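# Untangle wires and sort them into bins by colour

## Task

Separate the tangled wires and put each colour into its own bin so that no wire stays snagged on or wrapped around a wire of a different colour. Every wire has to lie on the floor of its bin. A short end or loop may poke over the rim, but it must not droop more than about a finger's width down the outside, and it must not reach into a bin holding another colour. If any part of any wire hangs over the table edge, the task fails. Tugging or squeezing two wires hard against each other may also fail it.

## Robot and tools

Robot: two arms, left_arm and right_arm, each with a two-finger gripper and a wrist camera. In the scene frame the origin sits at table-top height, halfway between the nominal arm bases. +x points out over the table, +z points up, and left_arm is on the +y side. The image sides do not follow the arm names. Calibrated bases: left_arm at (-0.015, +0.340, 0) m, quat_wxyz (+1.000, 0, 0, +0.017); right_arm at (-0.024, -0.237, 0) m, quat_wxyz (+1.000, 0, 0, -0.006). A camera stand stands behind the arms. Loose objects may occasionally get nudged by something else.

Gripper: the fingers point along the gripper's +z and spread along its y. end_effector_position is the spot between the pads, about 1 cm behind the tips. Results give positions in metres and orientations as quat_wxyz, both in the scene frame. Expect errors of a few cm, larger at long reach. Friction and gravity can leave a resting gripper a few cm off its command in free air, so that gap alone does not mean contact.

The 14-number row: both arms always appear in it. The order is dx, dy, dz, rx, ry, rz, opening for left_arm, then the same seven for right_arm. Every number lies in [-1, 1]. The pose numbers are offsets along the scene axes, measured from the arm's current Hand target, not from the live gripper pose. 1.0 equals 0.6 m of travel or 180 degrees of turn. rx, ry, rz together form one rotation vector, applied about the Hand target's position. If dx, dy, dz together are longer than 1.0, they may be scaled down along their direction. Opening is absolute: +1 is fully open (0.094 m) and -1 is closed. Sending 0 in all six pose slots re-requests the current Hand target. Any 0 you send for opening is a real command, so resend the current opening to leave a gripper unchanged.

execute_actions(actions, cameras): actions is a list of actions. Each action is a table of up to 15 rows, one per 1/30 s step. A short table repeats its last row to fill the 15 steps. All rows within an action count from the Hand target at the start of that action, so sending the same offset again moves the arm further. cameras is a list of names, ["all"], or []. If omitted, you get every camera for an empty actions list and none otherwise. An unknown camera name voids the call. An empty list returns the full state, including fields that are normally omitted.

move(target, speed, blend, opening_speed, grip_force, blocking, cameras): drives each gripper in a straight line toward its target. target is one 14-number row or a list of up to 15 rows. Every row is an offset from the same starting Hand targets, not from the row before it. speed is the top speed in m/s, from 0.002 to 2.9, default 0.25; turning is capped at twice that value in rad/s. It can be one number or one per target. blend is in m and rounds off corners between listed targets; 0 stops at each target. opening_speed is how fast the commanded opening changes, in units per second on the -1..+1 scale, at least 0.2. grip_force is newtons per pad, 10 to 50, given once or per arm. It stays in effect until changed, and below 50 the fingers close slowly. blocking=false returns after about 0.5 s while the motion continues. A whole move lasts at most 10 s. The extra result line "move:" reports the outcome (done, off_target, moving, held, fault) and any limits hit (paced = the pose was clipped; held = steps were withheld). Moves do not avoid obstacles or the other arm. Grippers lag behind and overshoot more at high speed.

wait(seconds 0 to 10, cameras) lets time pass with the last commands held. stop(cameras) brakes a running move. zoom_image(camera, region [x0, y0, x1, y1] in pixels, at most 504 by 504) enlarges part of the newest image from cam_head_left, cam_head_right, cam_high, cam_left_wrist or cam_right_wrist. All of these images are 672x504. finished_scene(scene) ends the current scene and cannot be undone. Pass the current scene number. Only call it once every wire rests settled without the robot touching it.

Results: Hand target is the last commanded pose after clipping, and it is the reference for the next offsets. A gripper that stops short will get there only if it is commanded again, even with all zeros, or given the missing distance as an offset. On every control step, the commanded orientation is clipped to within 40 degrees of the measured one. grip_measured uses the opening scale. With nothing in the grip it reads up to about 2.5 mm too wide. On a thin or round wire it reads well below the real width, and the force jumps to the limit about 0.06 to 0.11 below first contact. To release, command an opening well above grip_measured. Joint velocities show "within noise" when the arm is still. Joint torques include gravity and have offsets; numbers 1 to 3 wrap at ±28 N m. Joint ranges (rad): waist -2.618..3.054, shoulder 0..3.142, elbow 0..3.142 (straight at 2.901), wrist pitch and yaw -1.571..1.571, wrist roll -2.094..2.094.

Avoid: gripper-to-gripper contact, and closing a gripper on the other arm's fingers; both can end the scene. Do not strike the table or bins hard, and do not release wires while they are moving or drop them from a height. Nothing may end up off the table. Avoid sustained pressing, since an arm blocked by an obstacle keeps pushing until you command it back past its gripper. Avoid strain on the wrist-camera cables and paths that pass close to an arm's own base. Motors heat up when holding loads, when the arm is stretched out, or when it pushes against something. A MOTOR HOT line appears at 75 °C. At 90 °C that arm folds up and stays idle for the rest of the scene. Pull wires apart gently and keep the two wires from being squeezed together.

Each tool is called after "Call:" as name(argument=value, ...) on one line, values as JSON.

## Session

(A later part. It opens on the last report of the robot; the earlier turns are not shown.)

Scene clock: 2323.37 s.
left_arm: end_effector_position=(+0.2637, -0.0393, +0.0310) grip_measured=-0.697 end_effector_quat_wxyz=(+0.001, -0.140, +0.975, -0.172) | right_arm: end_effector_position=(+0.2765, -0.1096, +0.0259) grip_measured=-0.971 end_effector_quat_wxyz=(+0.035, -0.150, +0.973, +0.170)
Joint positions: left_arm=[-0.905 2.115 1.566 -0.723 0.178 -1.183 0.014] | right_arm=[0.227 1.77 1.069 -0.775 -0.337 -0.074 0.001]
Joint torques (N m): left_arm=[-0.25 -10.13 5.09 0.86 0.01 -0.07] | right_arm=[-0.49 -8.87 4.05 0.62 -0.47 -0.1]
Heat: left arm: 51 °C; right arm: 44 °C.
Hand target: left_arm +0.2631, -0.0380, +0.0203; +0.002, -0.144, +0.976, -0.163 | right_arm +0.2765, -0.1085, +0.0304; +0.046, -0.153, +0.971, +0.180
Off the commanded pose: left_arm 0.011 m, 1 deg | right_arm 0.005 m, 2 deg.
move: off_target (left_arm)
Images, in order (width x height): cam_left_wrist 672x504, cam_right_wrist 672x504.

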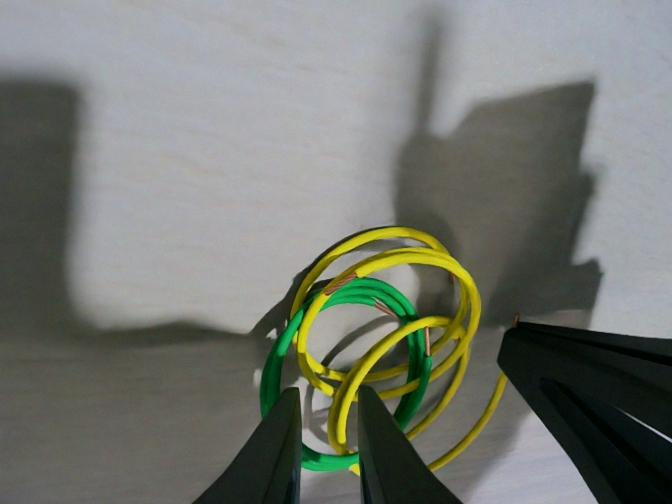

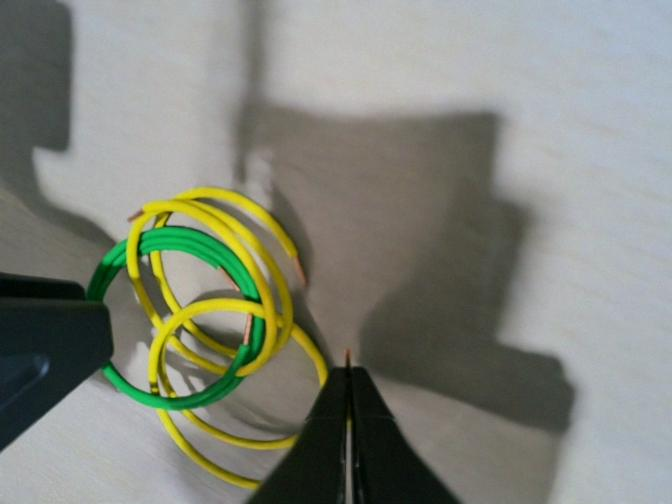

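Call:
move(target=[[0.0,0.0,0.04,0,0,0,-0.7,0,0,0,0,0,0,-1],[0.0,0.06,0.04,0,0,0,-0.7,0,0,0,0,0,0,-1],[0.0,0.016,0.03,0,0,0,-0.7,0,0,0,0,0,0,-1],[0.0,0.016,-0.01,0,0,0,-0.7,0,0,0,0,0,0,-1]], speed=0.08, cameras=["cam_left_wrist","cam_right_wrist"])

Call:
zoom_image(camera="cam_left_wrist", region=[200, 250, 500, 504])

Scene clock: 2346.53 s.
left_arm: end_effector_position=(+0.2633, -0.0299, +0.0242) grip_measured=-0.697 end_effector_quat_wxyz=(+0.002, -0.139, +0.975, -0.171) | right_arm: end_effector_position=(+0.2765, -0.1096, +0.0259) grip_measured=-0.971 end_effector_quat_wxyz=(+0.035, -0.150, +0.973, +0.170)
Joint positions: left_arm=[-0.892 2.098 1.512 -0.69 0.181 -1.168 0.014] | right_arm=[0.227 1.77 1.069 -0.775 -0.337 -0.074 0.001]
Joint torques (N m): left_arm=[-0.29 -10.24 5.14 0.88 0.05 -0.08] | right_arm=[-0.5 -8.87 4.05 0.62 -0.47 -0.1]
Heat: left arm: 49 °C; right arm: 44 °C.
Hand target: left_arm +0.2633, -0.0283, +0.0143; +0.002, -0.144, +0.976, -0.164 | right_arm +0.2765, -0.1085, +0.0304; +0.046, -0.153, +0.971, +0.180
Off the commanded pose: left_arm 0.010 m, 1 deg | right_arm 0.005 m, 2 deg.
move: done
Images, in order (width x height): cam_left_wrist 672x504, cam_right_wrist 672x504.

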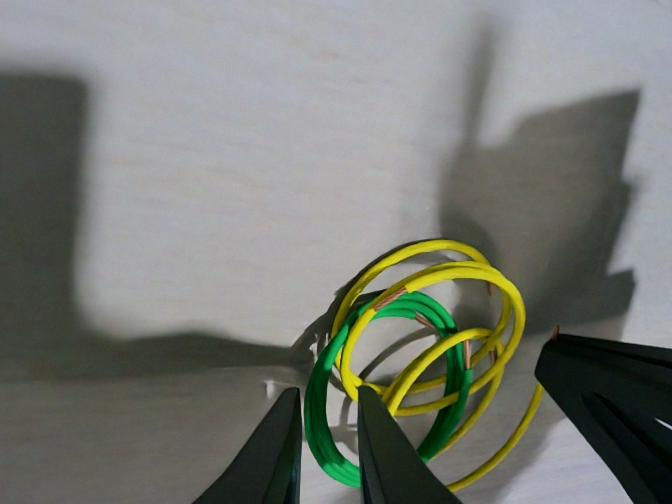

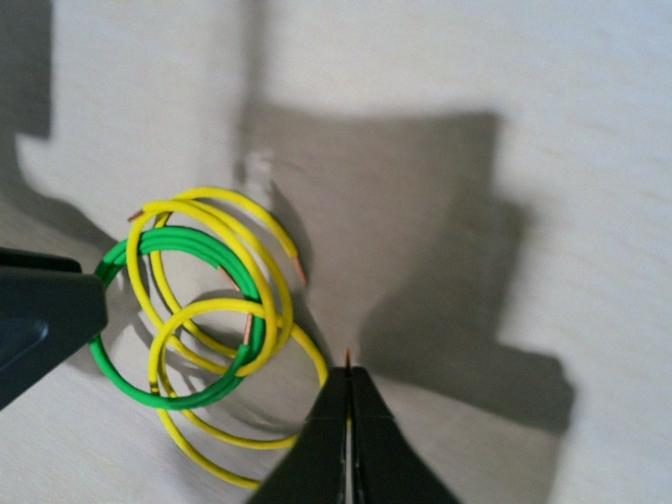

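Scaled by 1.680 from the camera's 672x504 image, which has a finer 960x720 frame.

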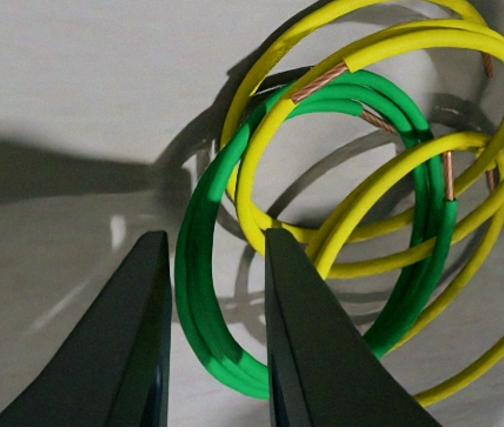

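Excellent. Lower a bit and close on green.

Call:
move(target=[[0.0,0.0,-0.022,0,0,0,-0.7,0,0,0,0,0,0,-1],[0,0,-0.022,0,0,0,-1,0,0,0,0,0,0,-1]], speed=0.05, opening_speed=0.3, cameras=["cam_left_wrist","cam_right_wrist"])

Call:
zoom_image(camera="cam_left_wrist", region=[200, 250, 500, 504])

Scene clock: 2357.80 s.
left_arm: end_effector_position=(+0.2646, -0.0318, +0.0133) grip_measured=-0.954 end_effector_quat_wxyz=(+0.004, -0.139, +0.975, -0.176) | right_arm: end_effector_position=(+0.2765, -0.1096, +0.0259) grip_measured=-0.971 end_effector_quat_wxyz=(+0.035, -0.150, +0.973, +0.170)
Joint positions: left_arm=[-0.892 2.114 1.488 -0.64 0.182 -1.168 0.002] | right_arm=[0.227 1.77 1.069 -0.775 -0.337 -0.074 0.001]
Joint torques (N m): left_arm=[-0.08 -9.83 4.68 0.83 -0.01 -0.05] | right_arm=[-0.49 -8.87 4.05 0.61 -0.47 -0.1]
Heat: left arm: 49 °C; right arm: 44 °C.
Hand target: left_arm +0.2632, -0.0283, +0.0011; +0.002, -0.144, +0.976, -0.163 | right_arm +0.2764, -0.1085, +0.0304; +0.046, -0.153, +0.971, +0.180
Off the commanded pose: left_arm 0.013 m, 2 deg | right_arm 0.005 m, 2 deg.
move: off_target (left_arm); target 2's new opening was sent with left_arm's hand 0.012 m and 1 deg from that target
Images, in order (width x height): cam_left_wrist 672x504, cam_right_wrist 672x504.

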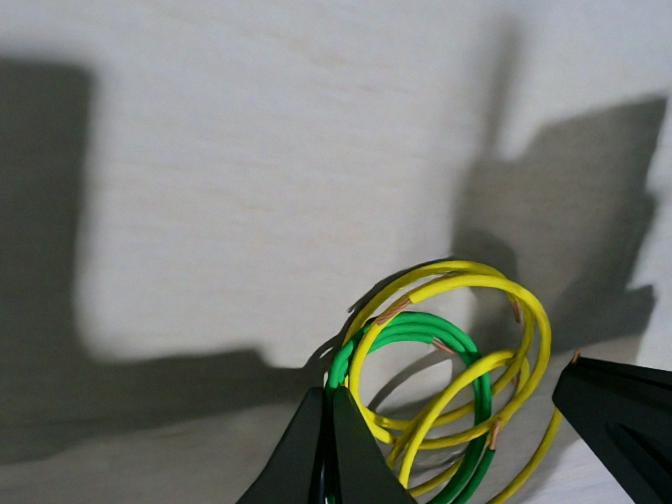

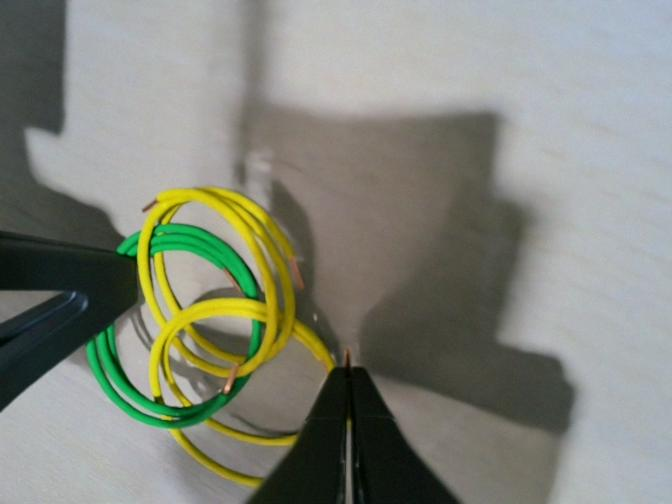

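Scaled by 1.680 from the camera's 672x504 image, which has a finer 960x720 frame.

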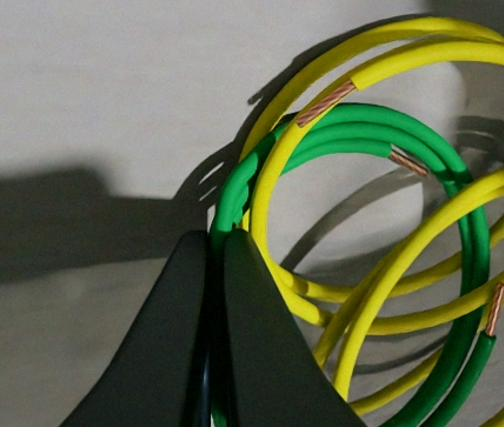

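Call:
move(target=[0,0,0.02,0,0,0,-1,0,-0.15,0.1,0,0,0,-1], speed=0.05, cameras=["cam_left_wrist","cam_right_wrist","cam_head_left"])

Call:
move(target=[0,0,0.0,0,0,0,-1,0,-0.15,0.08,0,0,0,-1], speed=0.05, cameras=["cam_left_wrist","cam_right_wrist","cam_head_left"])

Call:
zoom_image(camera="cam_head_left", region=[340, 270, 500, 390])

Scene clock: 2384.27 s.
left_arm: end_effector_position=(+0.2645, -0.0318, +0.0133) grip_measured=-0.955 end_effector_quat_wxyz=(+0.003, -0.139, +0.975, -0.176) | right_arm: end_effector_position=(+0.2671, -0.1990, +0.0732) grip_measured=-0.971 end_effector_quat_wxyz=(+0.017, -0.147, +0.973, +0.177)
Joint positions: left_arm=[-0.892 2.114 1.488 -0.64 0.183 -1.168 0.002] | right_arm=[-0.076 1.709 1.196 -1.11 -0.355 -0.396 0.001]
Joint torques (N m): left_arm=[-0.2 -11.3 6.45 0.47 0.05 -0.1] | right_arm=[-0.46 -9.09 8.09 0.05 -0.47 -0.1]
Heat: left arm: 48 °C; right arm: 45 °C.
Hand target: left_arm +0.2633, -0.0283, +0.0131; +0.002, -0.144, +0.976, -0.163 | right_arm +0.2764, -0.1985, +0.0903; +0.046, -0.153, +0.971, +0.180
Off the commanded pose: left_arm 0.004 m, 2 deg | right_arm 0.020 m, 3 deg.
move: off_target (right_arm)
Images, in order (width x height): cam_head_left 672x504, cam_left_wrist 672x504, cam_right_wrist 672x504.

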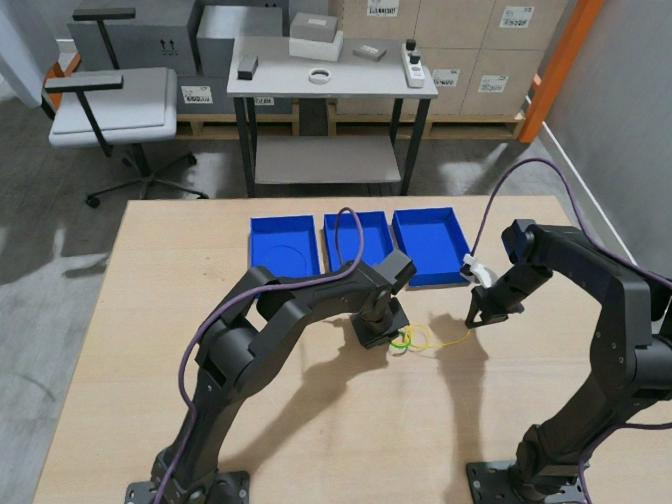

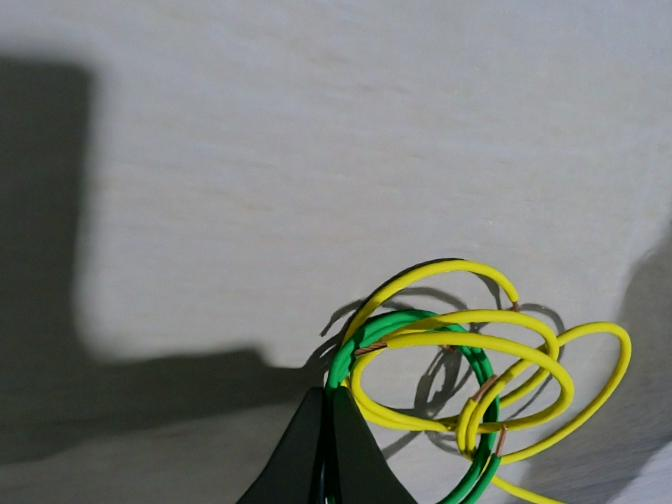

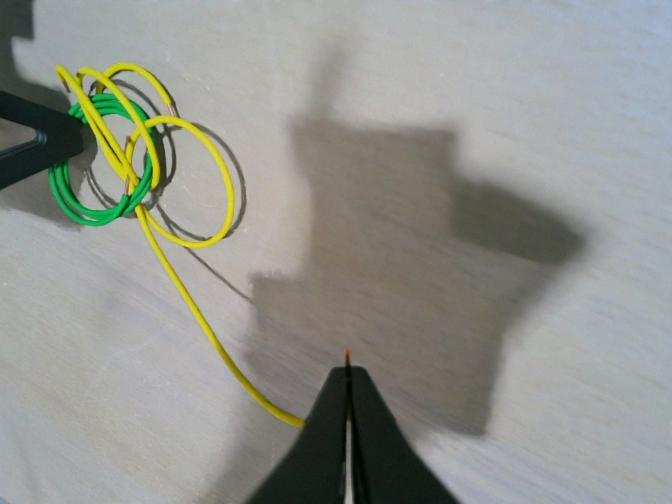

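Scene clock: 2386.90 s.
left_arm: end_effector_position=(+0.2644, -0.0318, +0.0133) grip_measured=-0.955 end_effector_quat_wxyz=(+0.003, -0.139, +0.975, -0.176) | right_arm: end_effector_position=(+0.2711, -0.2850, +0.1349) grip_measured=-0.971 end_effector_quat_wxyz=(+0.041, -0.150, +0.971, +0.181)
Joint positions: left_arm=[-0.892 2.114 1.488 -0.64 0.183 -1.168 0.002] | right_arm=[-0.364 1.753 1.49 -1.425 -0.355 -0.702 0.001]
Joint torques (N m): left_arm=[-0.28 -11.37 6.5 0.44 -0.03 -0.02] | right_arm=[-0.34 -5.7 8.25 -0.09 -0.29 -0.09]
Heat: left arm: 48 °C; right arm: 44 °C.
Hand target: left_arm +0.2632, -0.0283, +0.0131; +0.002, -0.144, +0.976, -0.163 | right_arm +0.2764, -0.2885, +0.1383; +0.046, -0.153, +0.971, +0.180
Off the commanded pose: left_arm 0.004 m, 2 deg | right_arm 0.007 m, 1 deg.
move: done
Images, in order (width x height): cam_head_left 672x504, cam_left_wrist 672x504, cam_right_wrist 672x504.

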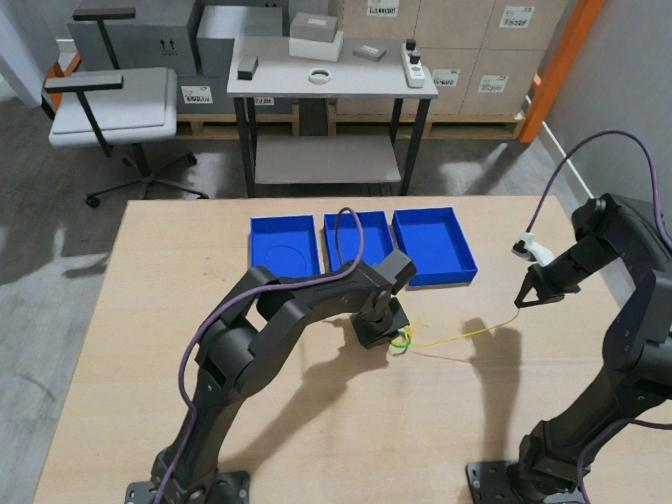

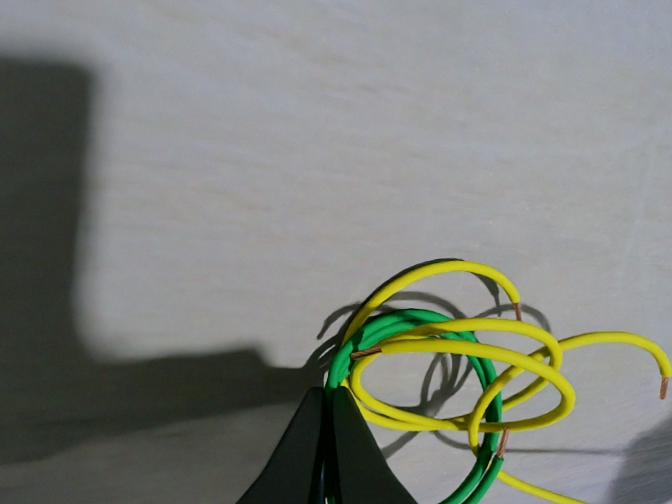

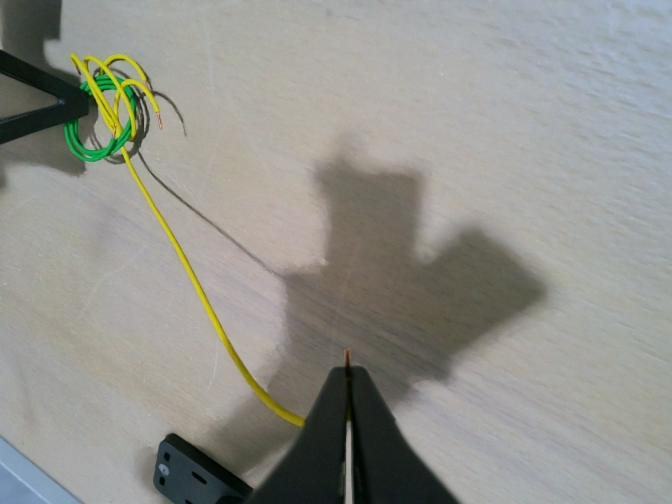

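Scaled by 3.150 from the camera's 672x504 image, which has a finer 960x720 frame.

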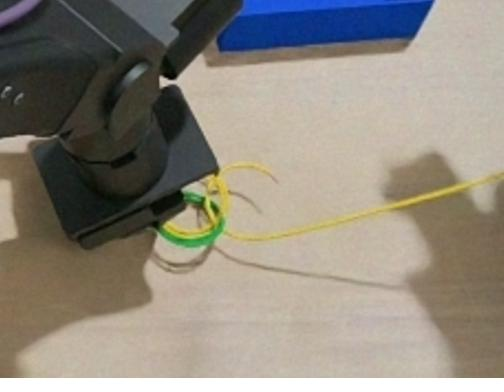

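Call:
move(target=[0,0,0.0,0,0,0,-1,0,-0.07,0.13,0,0,0,-1], speed=0.06, cameras=["cam_left_wrist","cam_right_wrist","cam_head_left"])

Call:
zoom_image(camera="cam_head_left", region=[340, 230, 580, 390])

Scene clock: 2398.47 s.
left_arm: end_effector_position=(+0.2644, -0.0318, +0.0133) grip_measured=-0.955 end_effector_quat_wxyz=(+0.003, -0.139, +0.975, -0.176) | right_arm: end_effector_position=(+0.2759, -0.3277, +0.1999) grip_measured=-0.971 end_effector_quat_wxyz=(+0.110, -0.129, +0.976, +0.138)
Joint positions: left_arm=[-0.892 2.114 1.488 -0.64 0.183 -1.168 0.002] | right_arm=[-0.486 1.714 1.711 -1.552 -0.355 -0.758 0.001]
Joint torques (N m): left_arm=[-0.03 -11.25 6.53 0.42 0.02 -0.1] | right_arm=[-0.53 -9.05 8.16 0.19 -0.28 -0.09]
Heat: left arm: 49 °C; right arm: 44 °C.
Hand target: left_arm +0.2632, -0.0283, +0.0131; +0.002, -0.144, +0.976, -0.163 | right_arm +0.2764, -0.3305, +0.2163; +0.046, -0.153, +0.971, +0.180
Off the commanded pose: left_arm 0.004 m, 2 deg | right_arm 0.017 m, 9 deg.
joint sent to its limit (right arm) — joint 4 (wrist pitch), lower limit. The joint targets are off in orientation, not in position.
move: off_target (right_arm)
Images, in order (width x height): cam_head_left 672x504, cam_left_wrist 672x504, cam_right_wrist 672x504.

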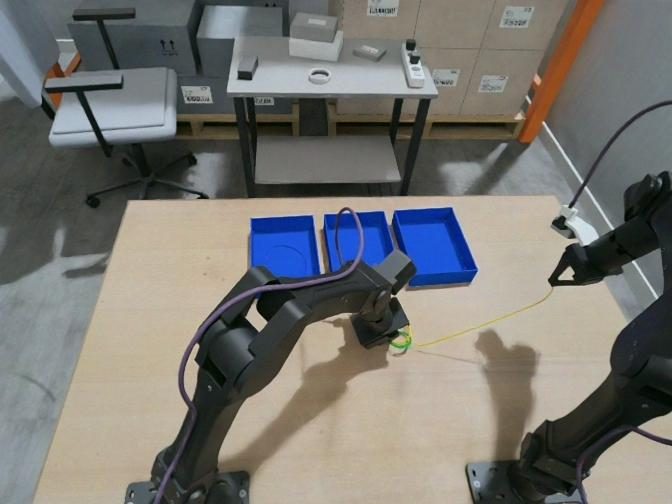

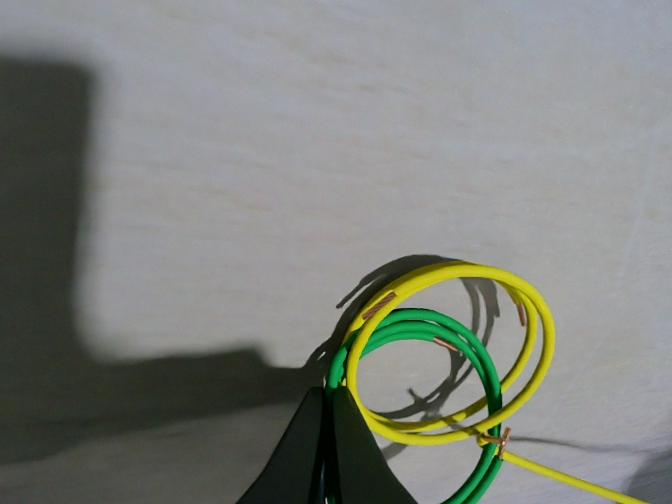

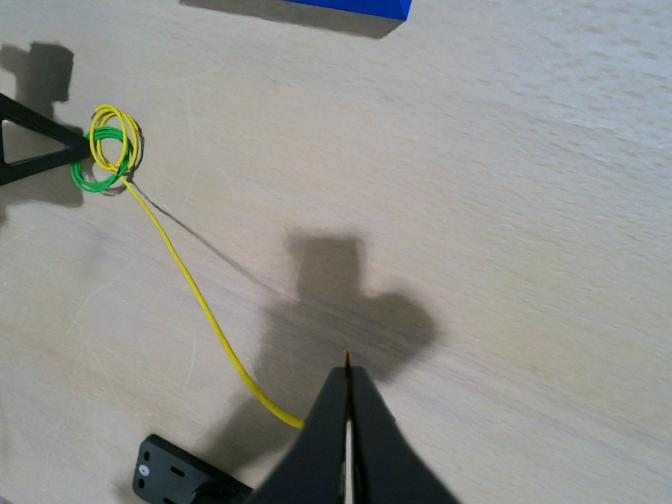

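Scaled by 2.100 from the camera's 672x504 image, which has a finer 960x720 frame.

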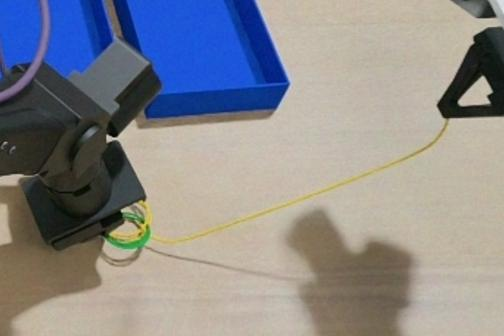

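Call:
move(target=[0,0,0.0,0,0,0,-1,0.0,-0.05,0.08,0,0,0,-1], speed=0.05, cameras=["cam_left_wrist","cam_right_wrist","cam_head_left","cam_high"])

Call:
zoom_image(camera="cam_left_wrist", region=[300, 220, 600, 504])

Scene clock: 2410.63 s.
left_arm: end_effector_position=(+0.2644, -0.0318, +0.0133) grip_measured=-0.955 end_effector_quat_wxyz=(+0.003, -0.139, +0.975, -0.176) | right_arm: end_effector_position=(+0.2777, -0.3602, +0.2461) grip_measured=-0.971 end_effector_quat_wxyz=(+0.181, -0.113, +0.974, +0.079)
Joint positions: left_arm=[-0.892 2.114 1.488 -0.64 0.183 -1.168 0.002] | right_arm=[-0.572 1.661 1.828 -1.553 -0.355 -0.781 0.001]
Joint torques (N m): left_arm=[-0.18 -11.18 6.58 0.45 0.01 -0.11] | right_arm=[-0.53 -8.58 8.18 0.55 -0.37 -0.09]
Heat: left arm: 49 °C; right arm: 45 °C.
Hand target: left_arm +0.2632, -0.0283, +0.0131; +0.002, -0.144, +0.976, -0.163 | right_arm +0.2764, -0.3605, +0.2643; +0.046, -0.153, +0.971, +0.180
Off the commanded pose: left_arm 0.004 m, 2 deg | right_arm 0.018 m, 20 deg.
joint sent to its limit (right arm) — joint 4 (wrist pitch), lower limit. The joint targets are off in orientation, not in position.
move: off_target (right_arm)
Images, in order (width x height): cam_head_left 672x504, cam_high 672x504, cam_left_wrist 672x504, cam_right_wrist 672x504.

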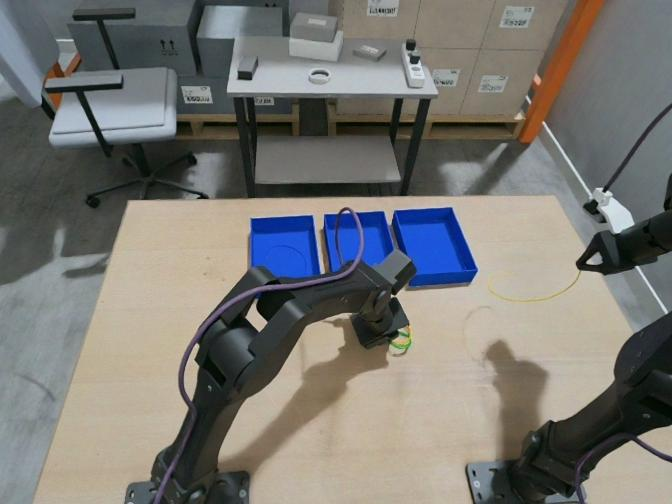

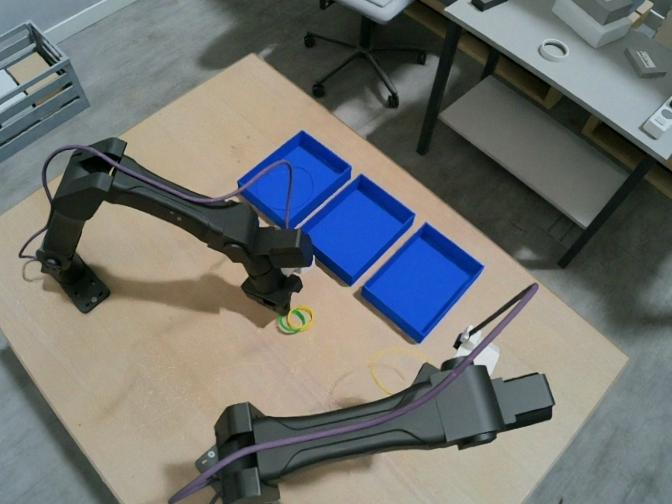

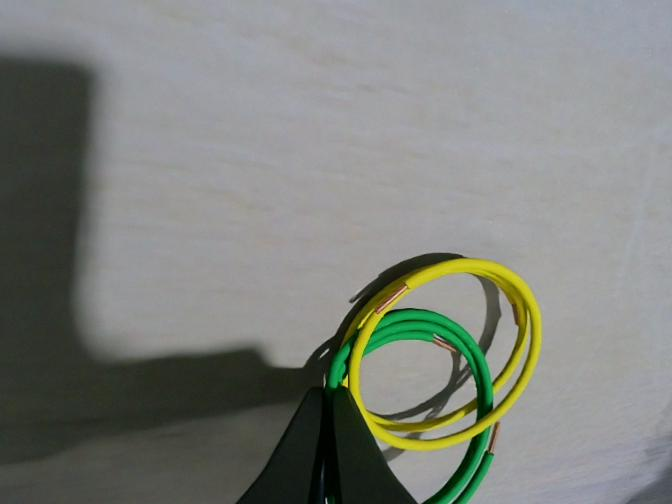

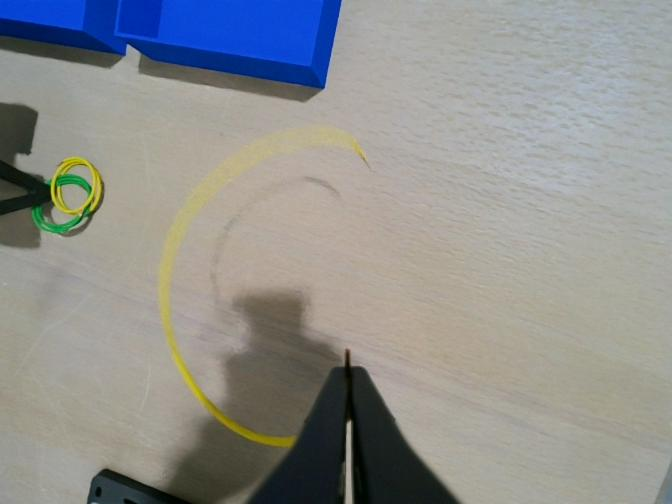

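Scaled by 1.680 from the camera's 672x504 image, which has a finer 960x720 frame.

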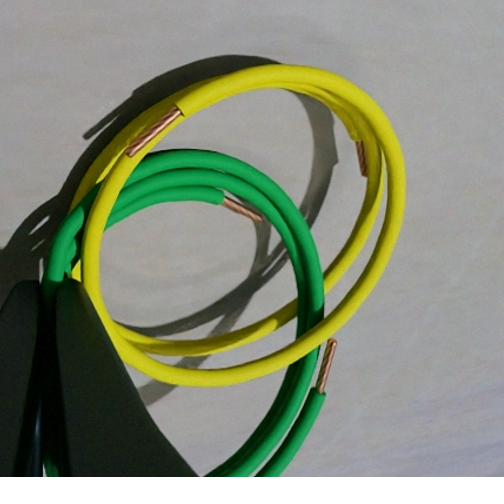

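Call:
move(target=[[0,0,0.0,0,0,0,-1,0.15,0.05,0.08,0,0,0,-1],[0,0,0.0,0,0,0,-1,0.32,0.2,0.07,0,0,0,-1]], speed=0.12, blend=0.04, cameras=["cam_right_wrist","cam_head_left","cam_high"])

Scene clock: 2439.77 s.
left_arm: end_effector_position=(+0.2644, -0.0318, +0.0133) grip_measured=-0.955 end_effector_quat_wxyz=(+0.003, -0.139, +0.975, -0.176) | right_arm: end_effector_position=(+0.4648, -0.2419, +0.3053) grip_measured=-0.971 end_effector_quat_wxyz=(+0.303, -0.102, +0.937, +0.144)
Joint positions: left_arm=[-0.892 2.114 1.488 -0.64 0.183 -1.168 0.002] | right_arm=[-0.154 2.223 2.759 -1.556 -0.429 -0.26 0.001]
Joint torques (N m): left_arm=[-0.2 -11.14 6.53 0.43 0 -0.12] | right_arm=[-0.21 -8.77 7.32 1.24 -0.51 0.04]
Heat: left arm: 49 °C; right arm: 45 °C.
Hand target: left_arm +0.2632, -0.0283, +0.0131; +0.002, -0.144, +0.976, -0.163 | right_arm +0.4684, -0.2406, +0.3062; +0.046, -0.153, +0.971, +0.180
Off the commanded pose: left_arm 0.004 m, 2 deg | right_arm 0.004 m, 31 deg.
joint sent to its limit (right arm) — joint 4 (wrist pitch), lower limit. The joint targets are off in orientation, not in position.
move: off_target (right_arm)
Images, in order (width x height): cam_head_left 672x504, cam_high 672x504, cam_right_wrist 672x504.

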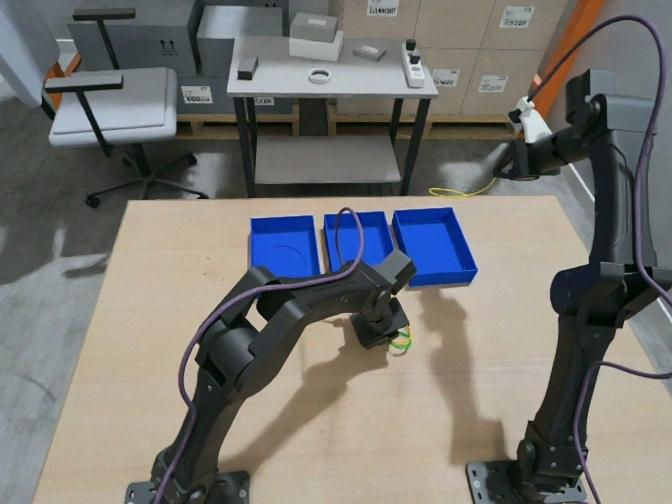

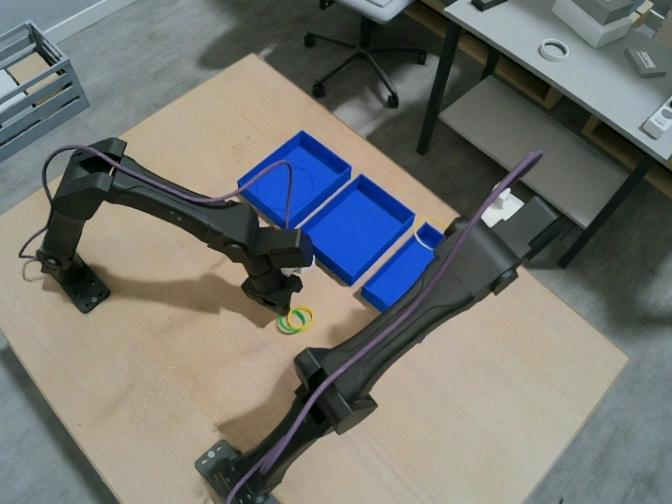

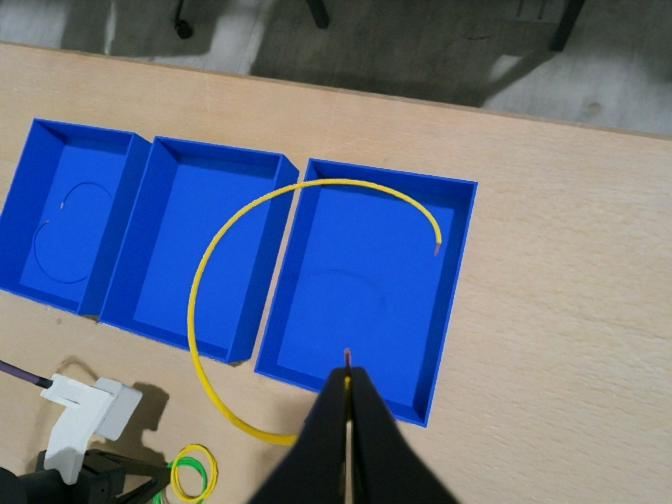

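Call:
move(target=[[0,0,0.0,0,0,0,-1,-0.07,-0.045,-0.1,0,0,0,-1],[0,0,0.0,0,0,0,-1,-0.07,-0.045,-0.28,0,0,0,-1]], speed=0.1, cameras=["cam_right_wrist","cam_head_left","cam_high"])

Call:
zoom_image(camera="cam_head_left", region=[370, 180, 570, 320])

Scene clock: 2455.50 s.
left_arm: end_effector_position=(+0.2644, -0.0318, +0.0133) grip_measured=-0.955 end_effector_quat_wxyz=(+0.003, -0.139, +0.975, -0.176) | right_arm: end_effector_position=(+0.4286, -0.2705, +0.1499) grip_measured=-0.971 end_effector_quat_wxyz=(+0.092, -0.143, +0.971, +0.166)
Joint positions: left_arm=[-0.892 2.114 1.488 -0.64 0.183 -1.168 0.002] | right_arm=[-0.211 2.288 2.327 -1.556 -0.378 -0.504 0.001]
Joint torques (N m): left_arm=[-0.05 -11.28 6.53 0.45 0.02 -0.11] | right_arm=[0.51 -9.91 4.53 0.32 -0.26 -0.09]
Heat: left arm: 49 °C; right arm: 47 °C.
Hand target: left_arm +0.2632, -0.0283, +0.0131; +0.002, -0.144, +0.976, -0.163 | right_arm +0.4265, -0.2676, +0.1382; +0.046, -0.153, +0.971, +0.180
Off the commanded pose: left_arm 0.004 m, 2 deg | right_arm 0.012 m, 6 deg.
joint sent to its limit (right arm) — joint 4 (wrist pitch), lower limit. The joint targets are off in orientation, not in position.
move: off_target (right_arm)
Images, in order (width x height): cam_head_left 672x504, cam_high 672x504, cam_right_wrist 672x504.

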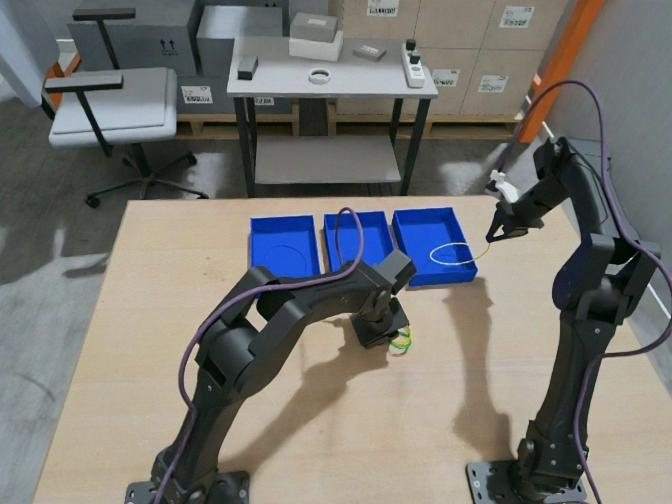

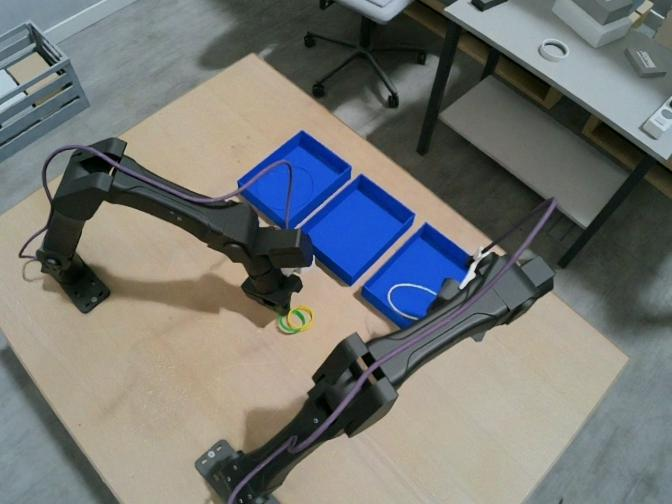

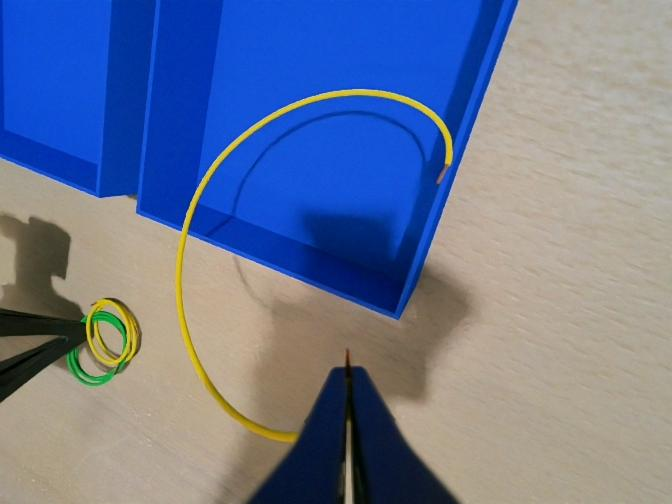

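Scaled by 2.520 from the camera's 672x504 image, which has a finer 960x720 frame.

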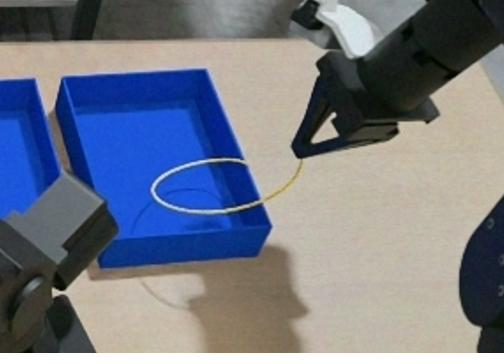

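Call:
move(target=[[0,0,0.0,0,0,0,-1,0.12,0.03,0.0,0,0,0,-1],[0,0,0.0,0,0,0,-1,0.12,0.03,-0.1,0,0,0,-1]], speed=0.08, cameras=["cam_right_wrist","cam_head_left","cam_high"])

Call:
zoom_image(camera="cam_head_left", region=[370, 180, 570, 320])

Scene clock: 2470.73 s.
left_arm: end_effector_position=(+0.2644, -0.0318, +0.0133) grip_measured=-0.955 end_effector_quat_wxyz=(+0.003, -0.139, +0.975, -0.176) | right_arm: end_effector_position=(+0.4937, -0.2532, +0.0816) grip_measured=-0.971 end_effector_quat_wxyz=(+0.093, -0.134, +0.972, +0.168)
Joint positions: left_arm=[-0.892 2.114 1.488 -0.64 0.183 -1.168 0.002] | right_arm=[-0.15 2.657 2.728 -1.558 -0.377 -0.419 0.001]
Joint torques (N m): left_arm=[0.08 -11.23 6.37 0.41 -0.03 -0.1] | right_arm=[0.62 -11.59 8.53 0.39 -0.31 -0.1]
Heat: left arm: 49 °C; right arm: 45 °C.
Hand target: left_arm +0.2632, -0.0283, +0.0131; +0.002, -0.144, +0.976, -0.163 | right_arm +0.4985, -0.2495, +0.0782; +0.046, -0.153, +0.971, +0.180
Off the commanded pose: left_arm 0.004 m, 2 deg | right_arm 0.007 m, 6 deg.
joint sent to its limit (right arm) — joint 4 (wrist pitch), lower limit. The joint targets are off in orientation, not in position.
move: off_target (right_arm)
Images, in order (width x height): cam_head_left 672x504, cam_high 672x504, cam_right_wrist 672x504.

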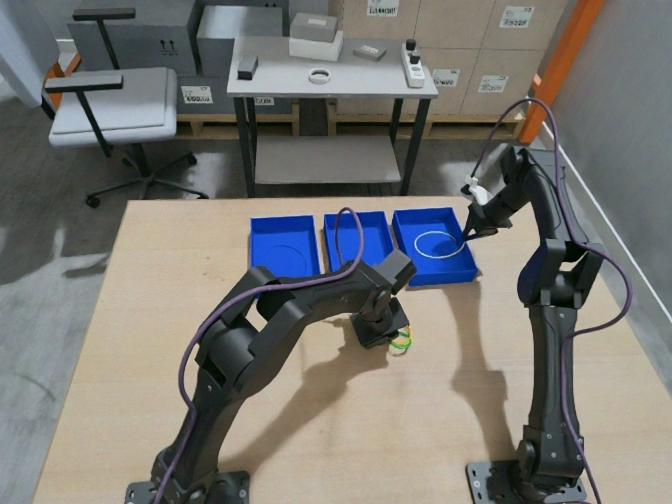

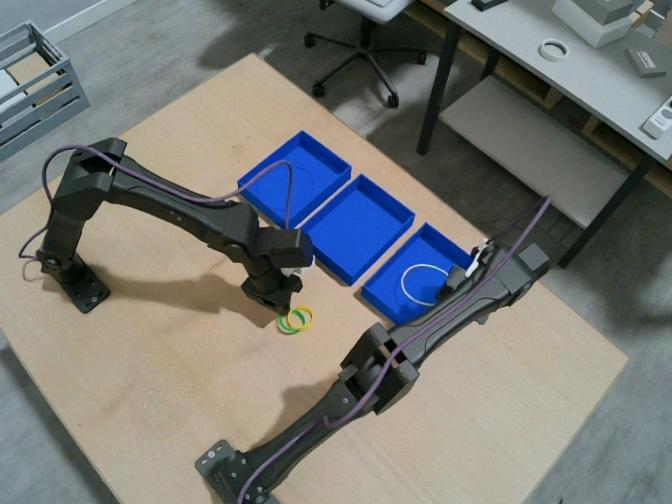

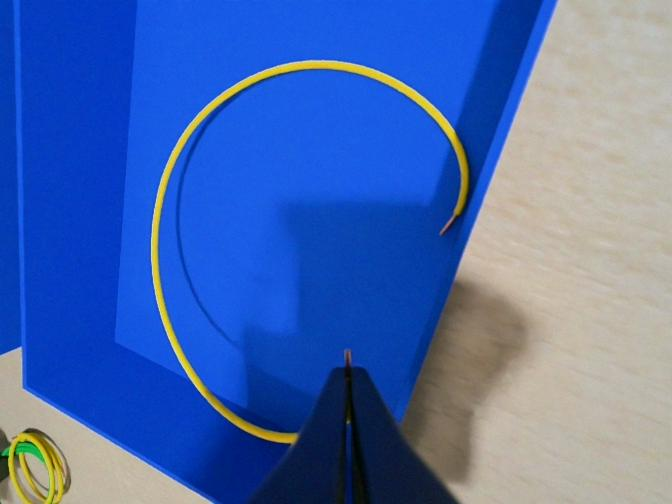

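Scaled by 2.520 from the camera's 672x504 image, which has a finer 960x720 frame.

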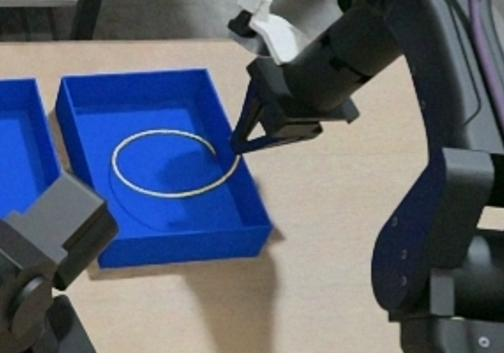

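Call:
move(target=[[0,0,0.0,0,0,0,-1,0.0,0.04,-0.01,0,0,0,-1],[0,0,0.0,0,0,0,-1,0.0,0.04,-0.06,0,0,0,-1],[0,0,0.0,0,0,0,-1,0.0,0.04,-0.06,0,0,0,-0.75],[0,0,0.0,0,0,0,-1,0.0,0.04,0.1,0,0,0,-0.75],[0,0,0.0,0,0,0,-1,-0.1,-0.05,0.3,0,0,0,-0.75]], speed=0.08, cameras=["cam_right_wrist","cam_head_left","cam_high"])

Call:
zoom_image(camera="cam_head_left", region=[370, 180, 570, 320])

Scene clock: 2488.37 s.
left_arm: end_effector_position=(+0.2644, -0.0318, +0.0133) grip_measured=-0.955 end_effector_quat_wxyz=(+0.003, -0.139, +0.975, -0.176) | right_arm: end_effector_position=(+0.4446, -0.2825, +0.2459) grip_measured=-0.752 end_effector_quat_wxyz=(+0.220, -0.111, +0.961, +0.130)
Joint positions: left_arm=[-0.892 2.114 1.488 -0.64 0.183 -1.168 0.002] | right_arm=[-0.235 2.193 2.521 -1.558 -0.395 -0.406 0.012]
Joint torques (N m): left_arm=[-0.08 -11.25 6.43 0.41 0.02 -0.12] | right_arm=[-0.31 -13.56 4.1 0.9 -0.53 -0.1]
Heat: left arm: 49 °C; right arm: 48 °C.
Hand target: left_arm +0.2632, -0.0283, +0.0131; +0.002, -0.144, +0.976, -0.163 | right_arm +0.4385, -0.2795, +0.2583; +0.046, -0.153, +0.971, +0.180
Off the commanded pose: left_arm 0.004 m, 2 deg | right_arm 0.014 m, 21 deg.
joint sent to its limit (right arm) — joint 4 (wrist pitch), lower limit. The joint targets are off in orientation, not in position.
move: off_target (right_arm)
Images, in order (width x height): cam_head_left 672x504, cam_high 672x504, cam_right_wrist 672x504.

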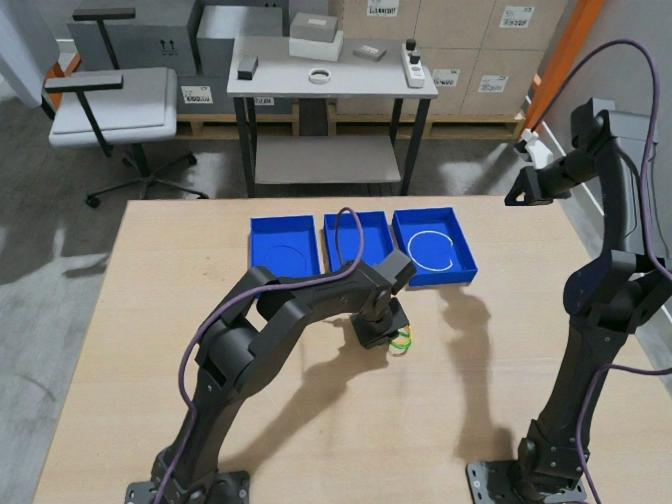

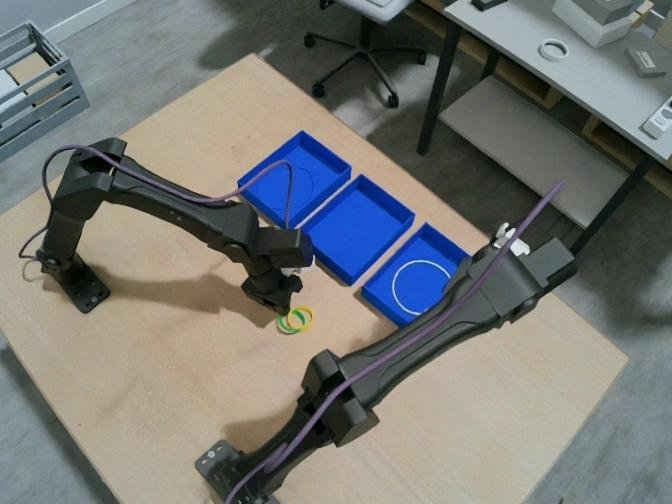

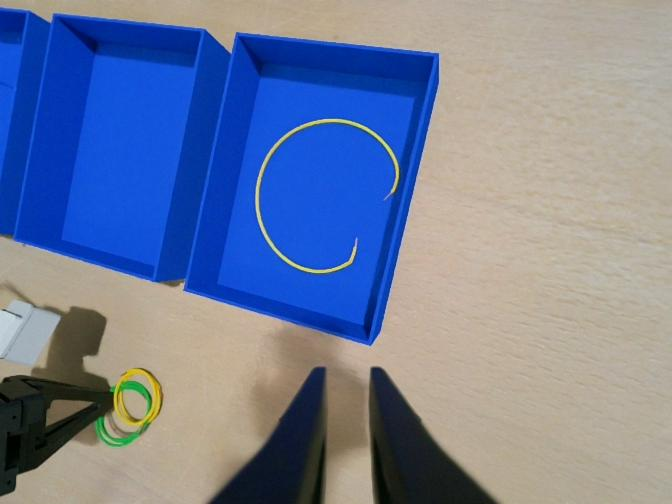

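Scaled by 2.520 from the camera's 672x504 image, which has a finer 960x720 frame.

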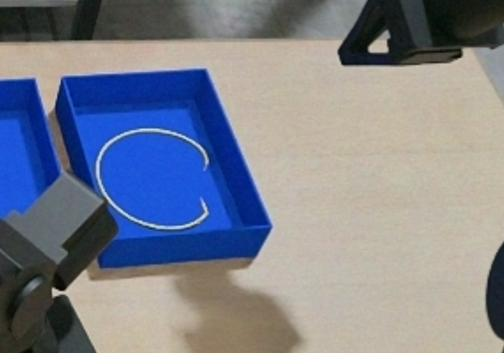

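Call:
move(target=[[0,0,0.0,0,0,0,-1,-0.25,0.02,-0.1,0,0,0,-0.6],[0,0,0.0,0,0,0,-1,-0.26,0.22,-0.28,0,0,0,-0.6]], speed=0.15, blend=0.05, cameras=["cam_right_wrist","cam_left_wrist"])

Call:
zoom_image(camera="cam_right_wrist", region=[80, 150, 400, 450])

Scene clock: 2504.20 s.
left_arm: end_effector_position=(+0.2644, -0.0318, +0.0133) grip_measured=-0.955 end_effector_quat_wxyz=(+0.003, -0.139, +0.975, -0.176) | right_arm: end_effector_position=(+0.2834, -0.1473, +0.0854) grip_measured=-0.601 end_effector_quat_wxyz=(+0.032, -0.152, +0.971, +0.183)
Joint positions: left_arm=[-0.892 2.114 1.488 -0.64 0.183 -1.168 0.002] | right_arm=[0.087 1.718 1.252 -1.068 -0.372 -0.227 0.019]
Joint torques (N m): left_arm=[-0.18 -11.03 6.5 0.43 0 -0.06] | right_arm=[0.16 -9.52 4.26 0.48 -0.23 0.03]
Heat: left arm: 49 °C; right arm: 48 °C.
Hand target: left_arm +0.2632, -0.0283, +0.0131; +0.002, -0.144, +0.976, -0.163 | right_arm +0.2824, -0.1476, +0.0903; +0.045, -0.153, +0.971, +0.180
Off the commanded pose: left_arm 0.004 m, 2 deg | right_arm 0.005 m, 2 deg.
move: done
Images, in order (width x height): cam_left_wrist 672x504, cam_right_wrist 672x504.

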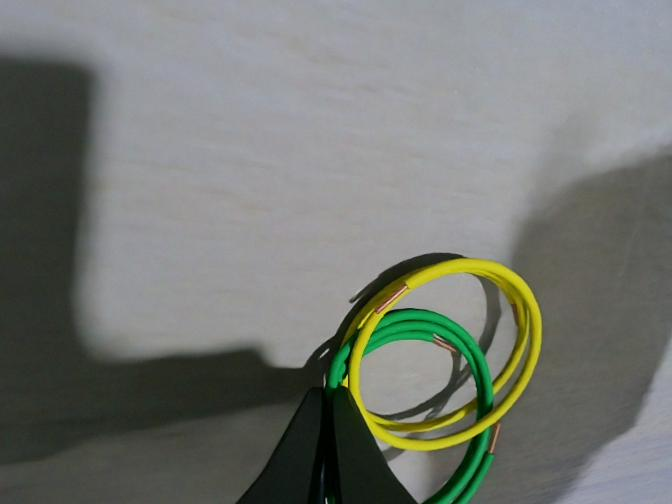

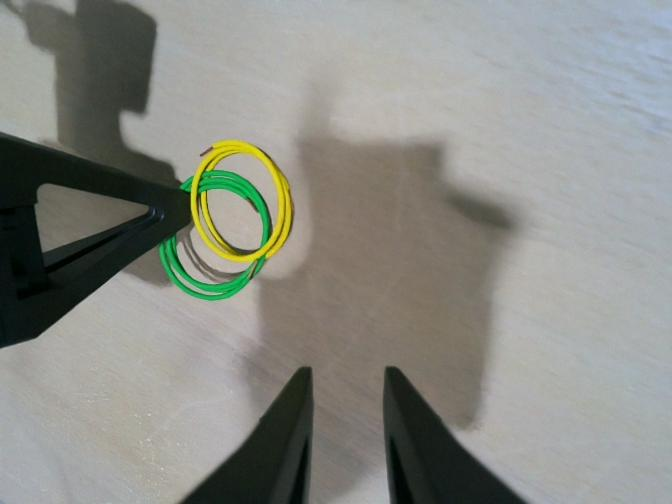

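Scaled by 1.575 from the camera's 672x504 image, which has a finer 960x720 frame.

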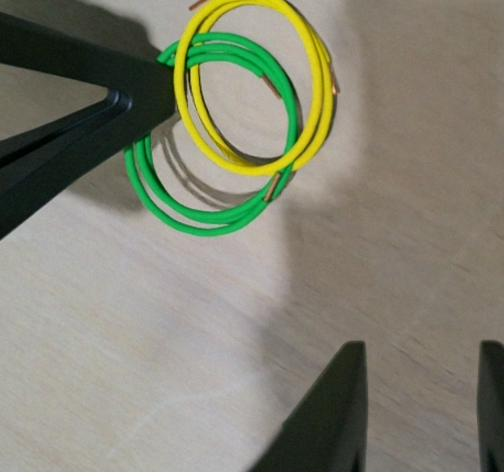

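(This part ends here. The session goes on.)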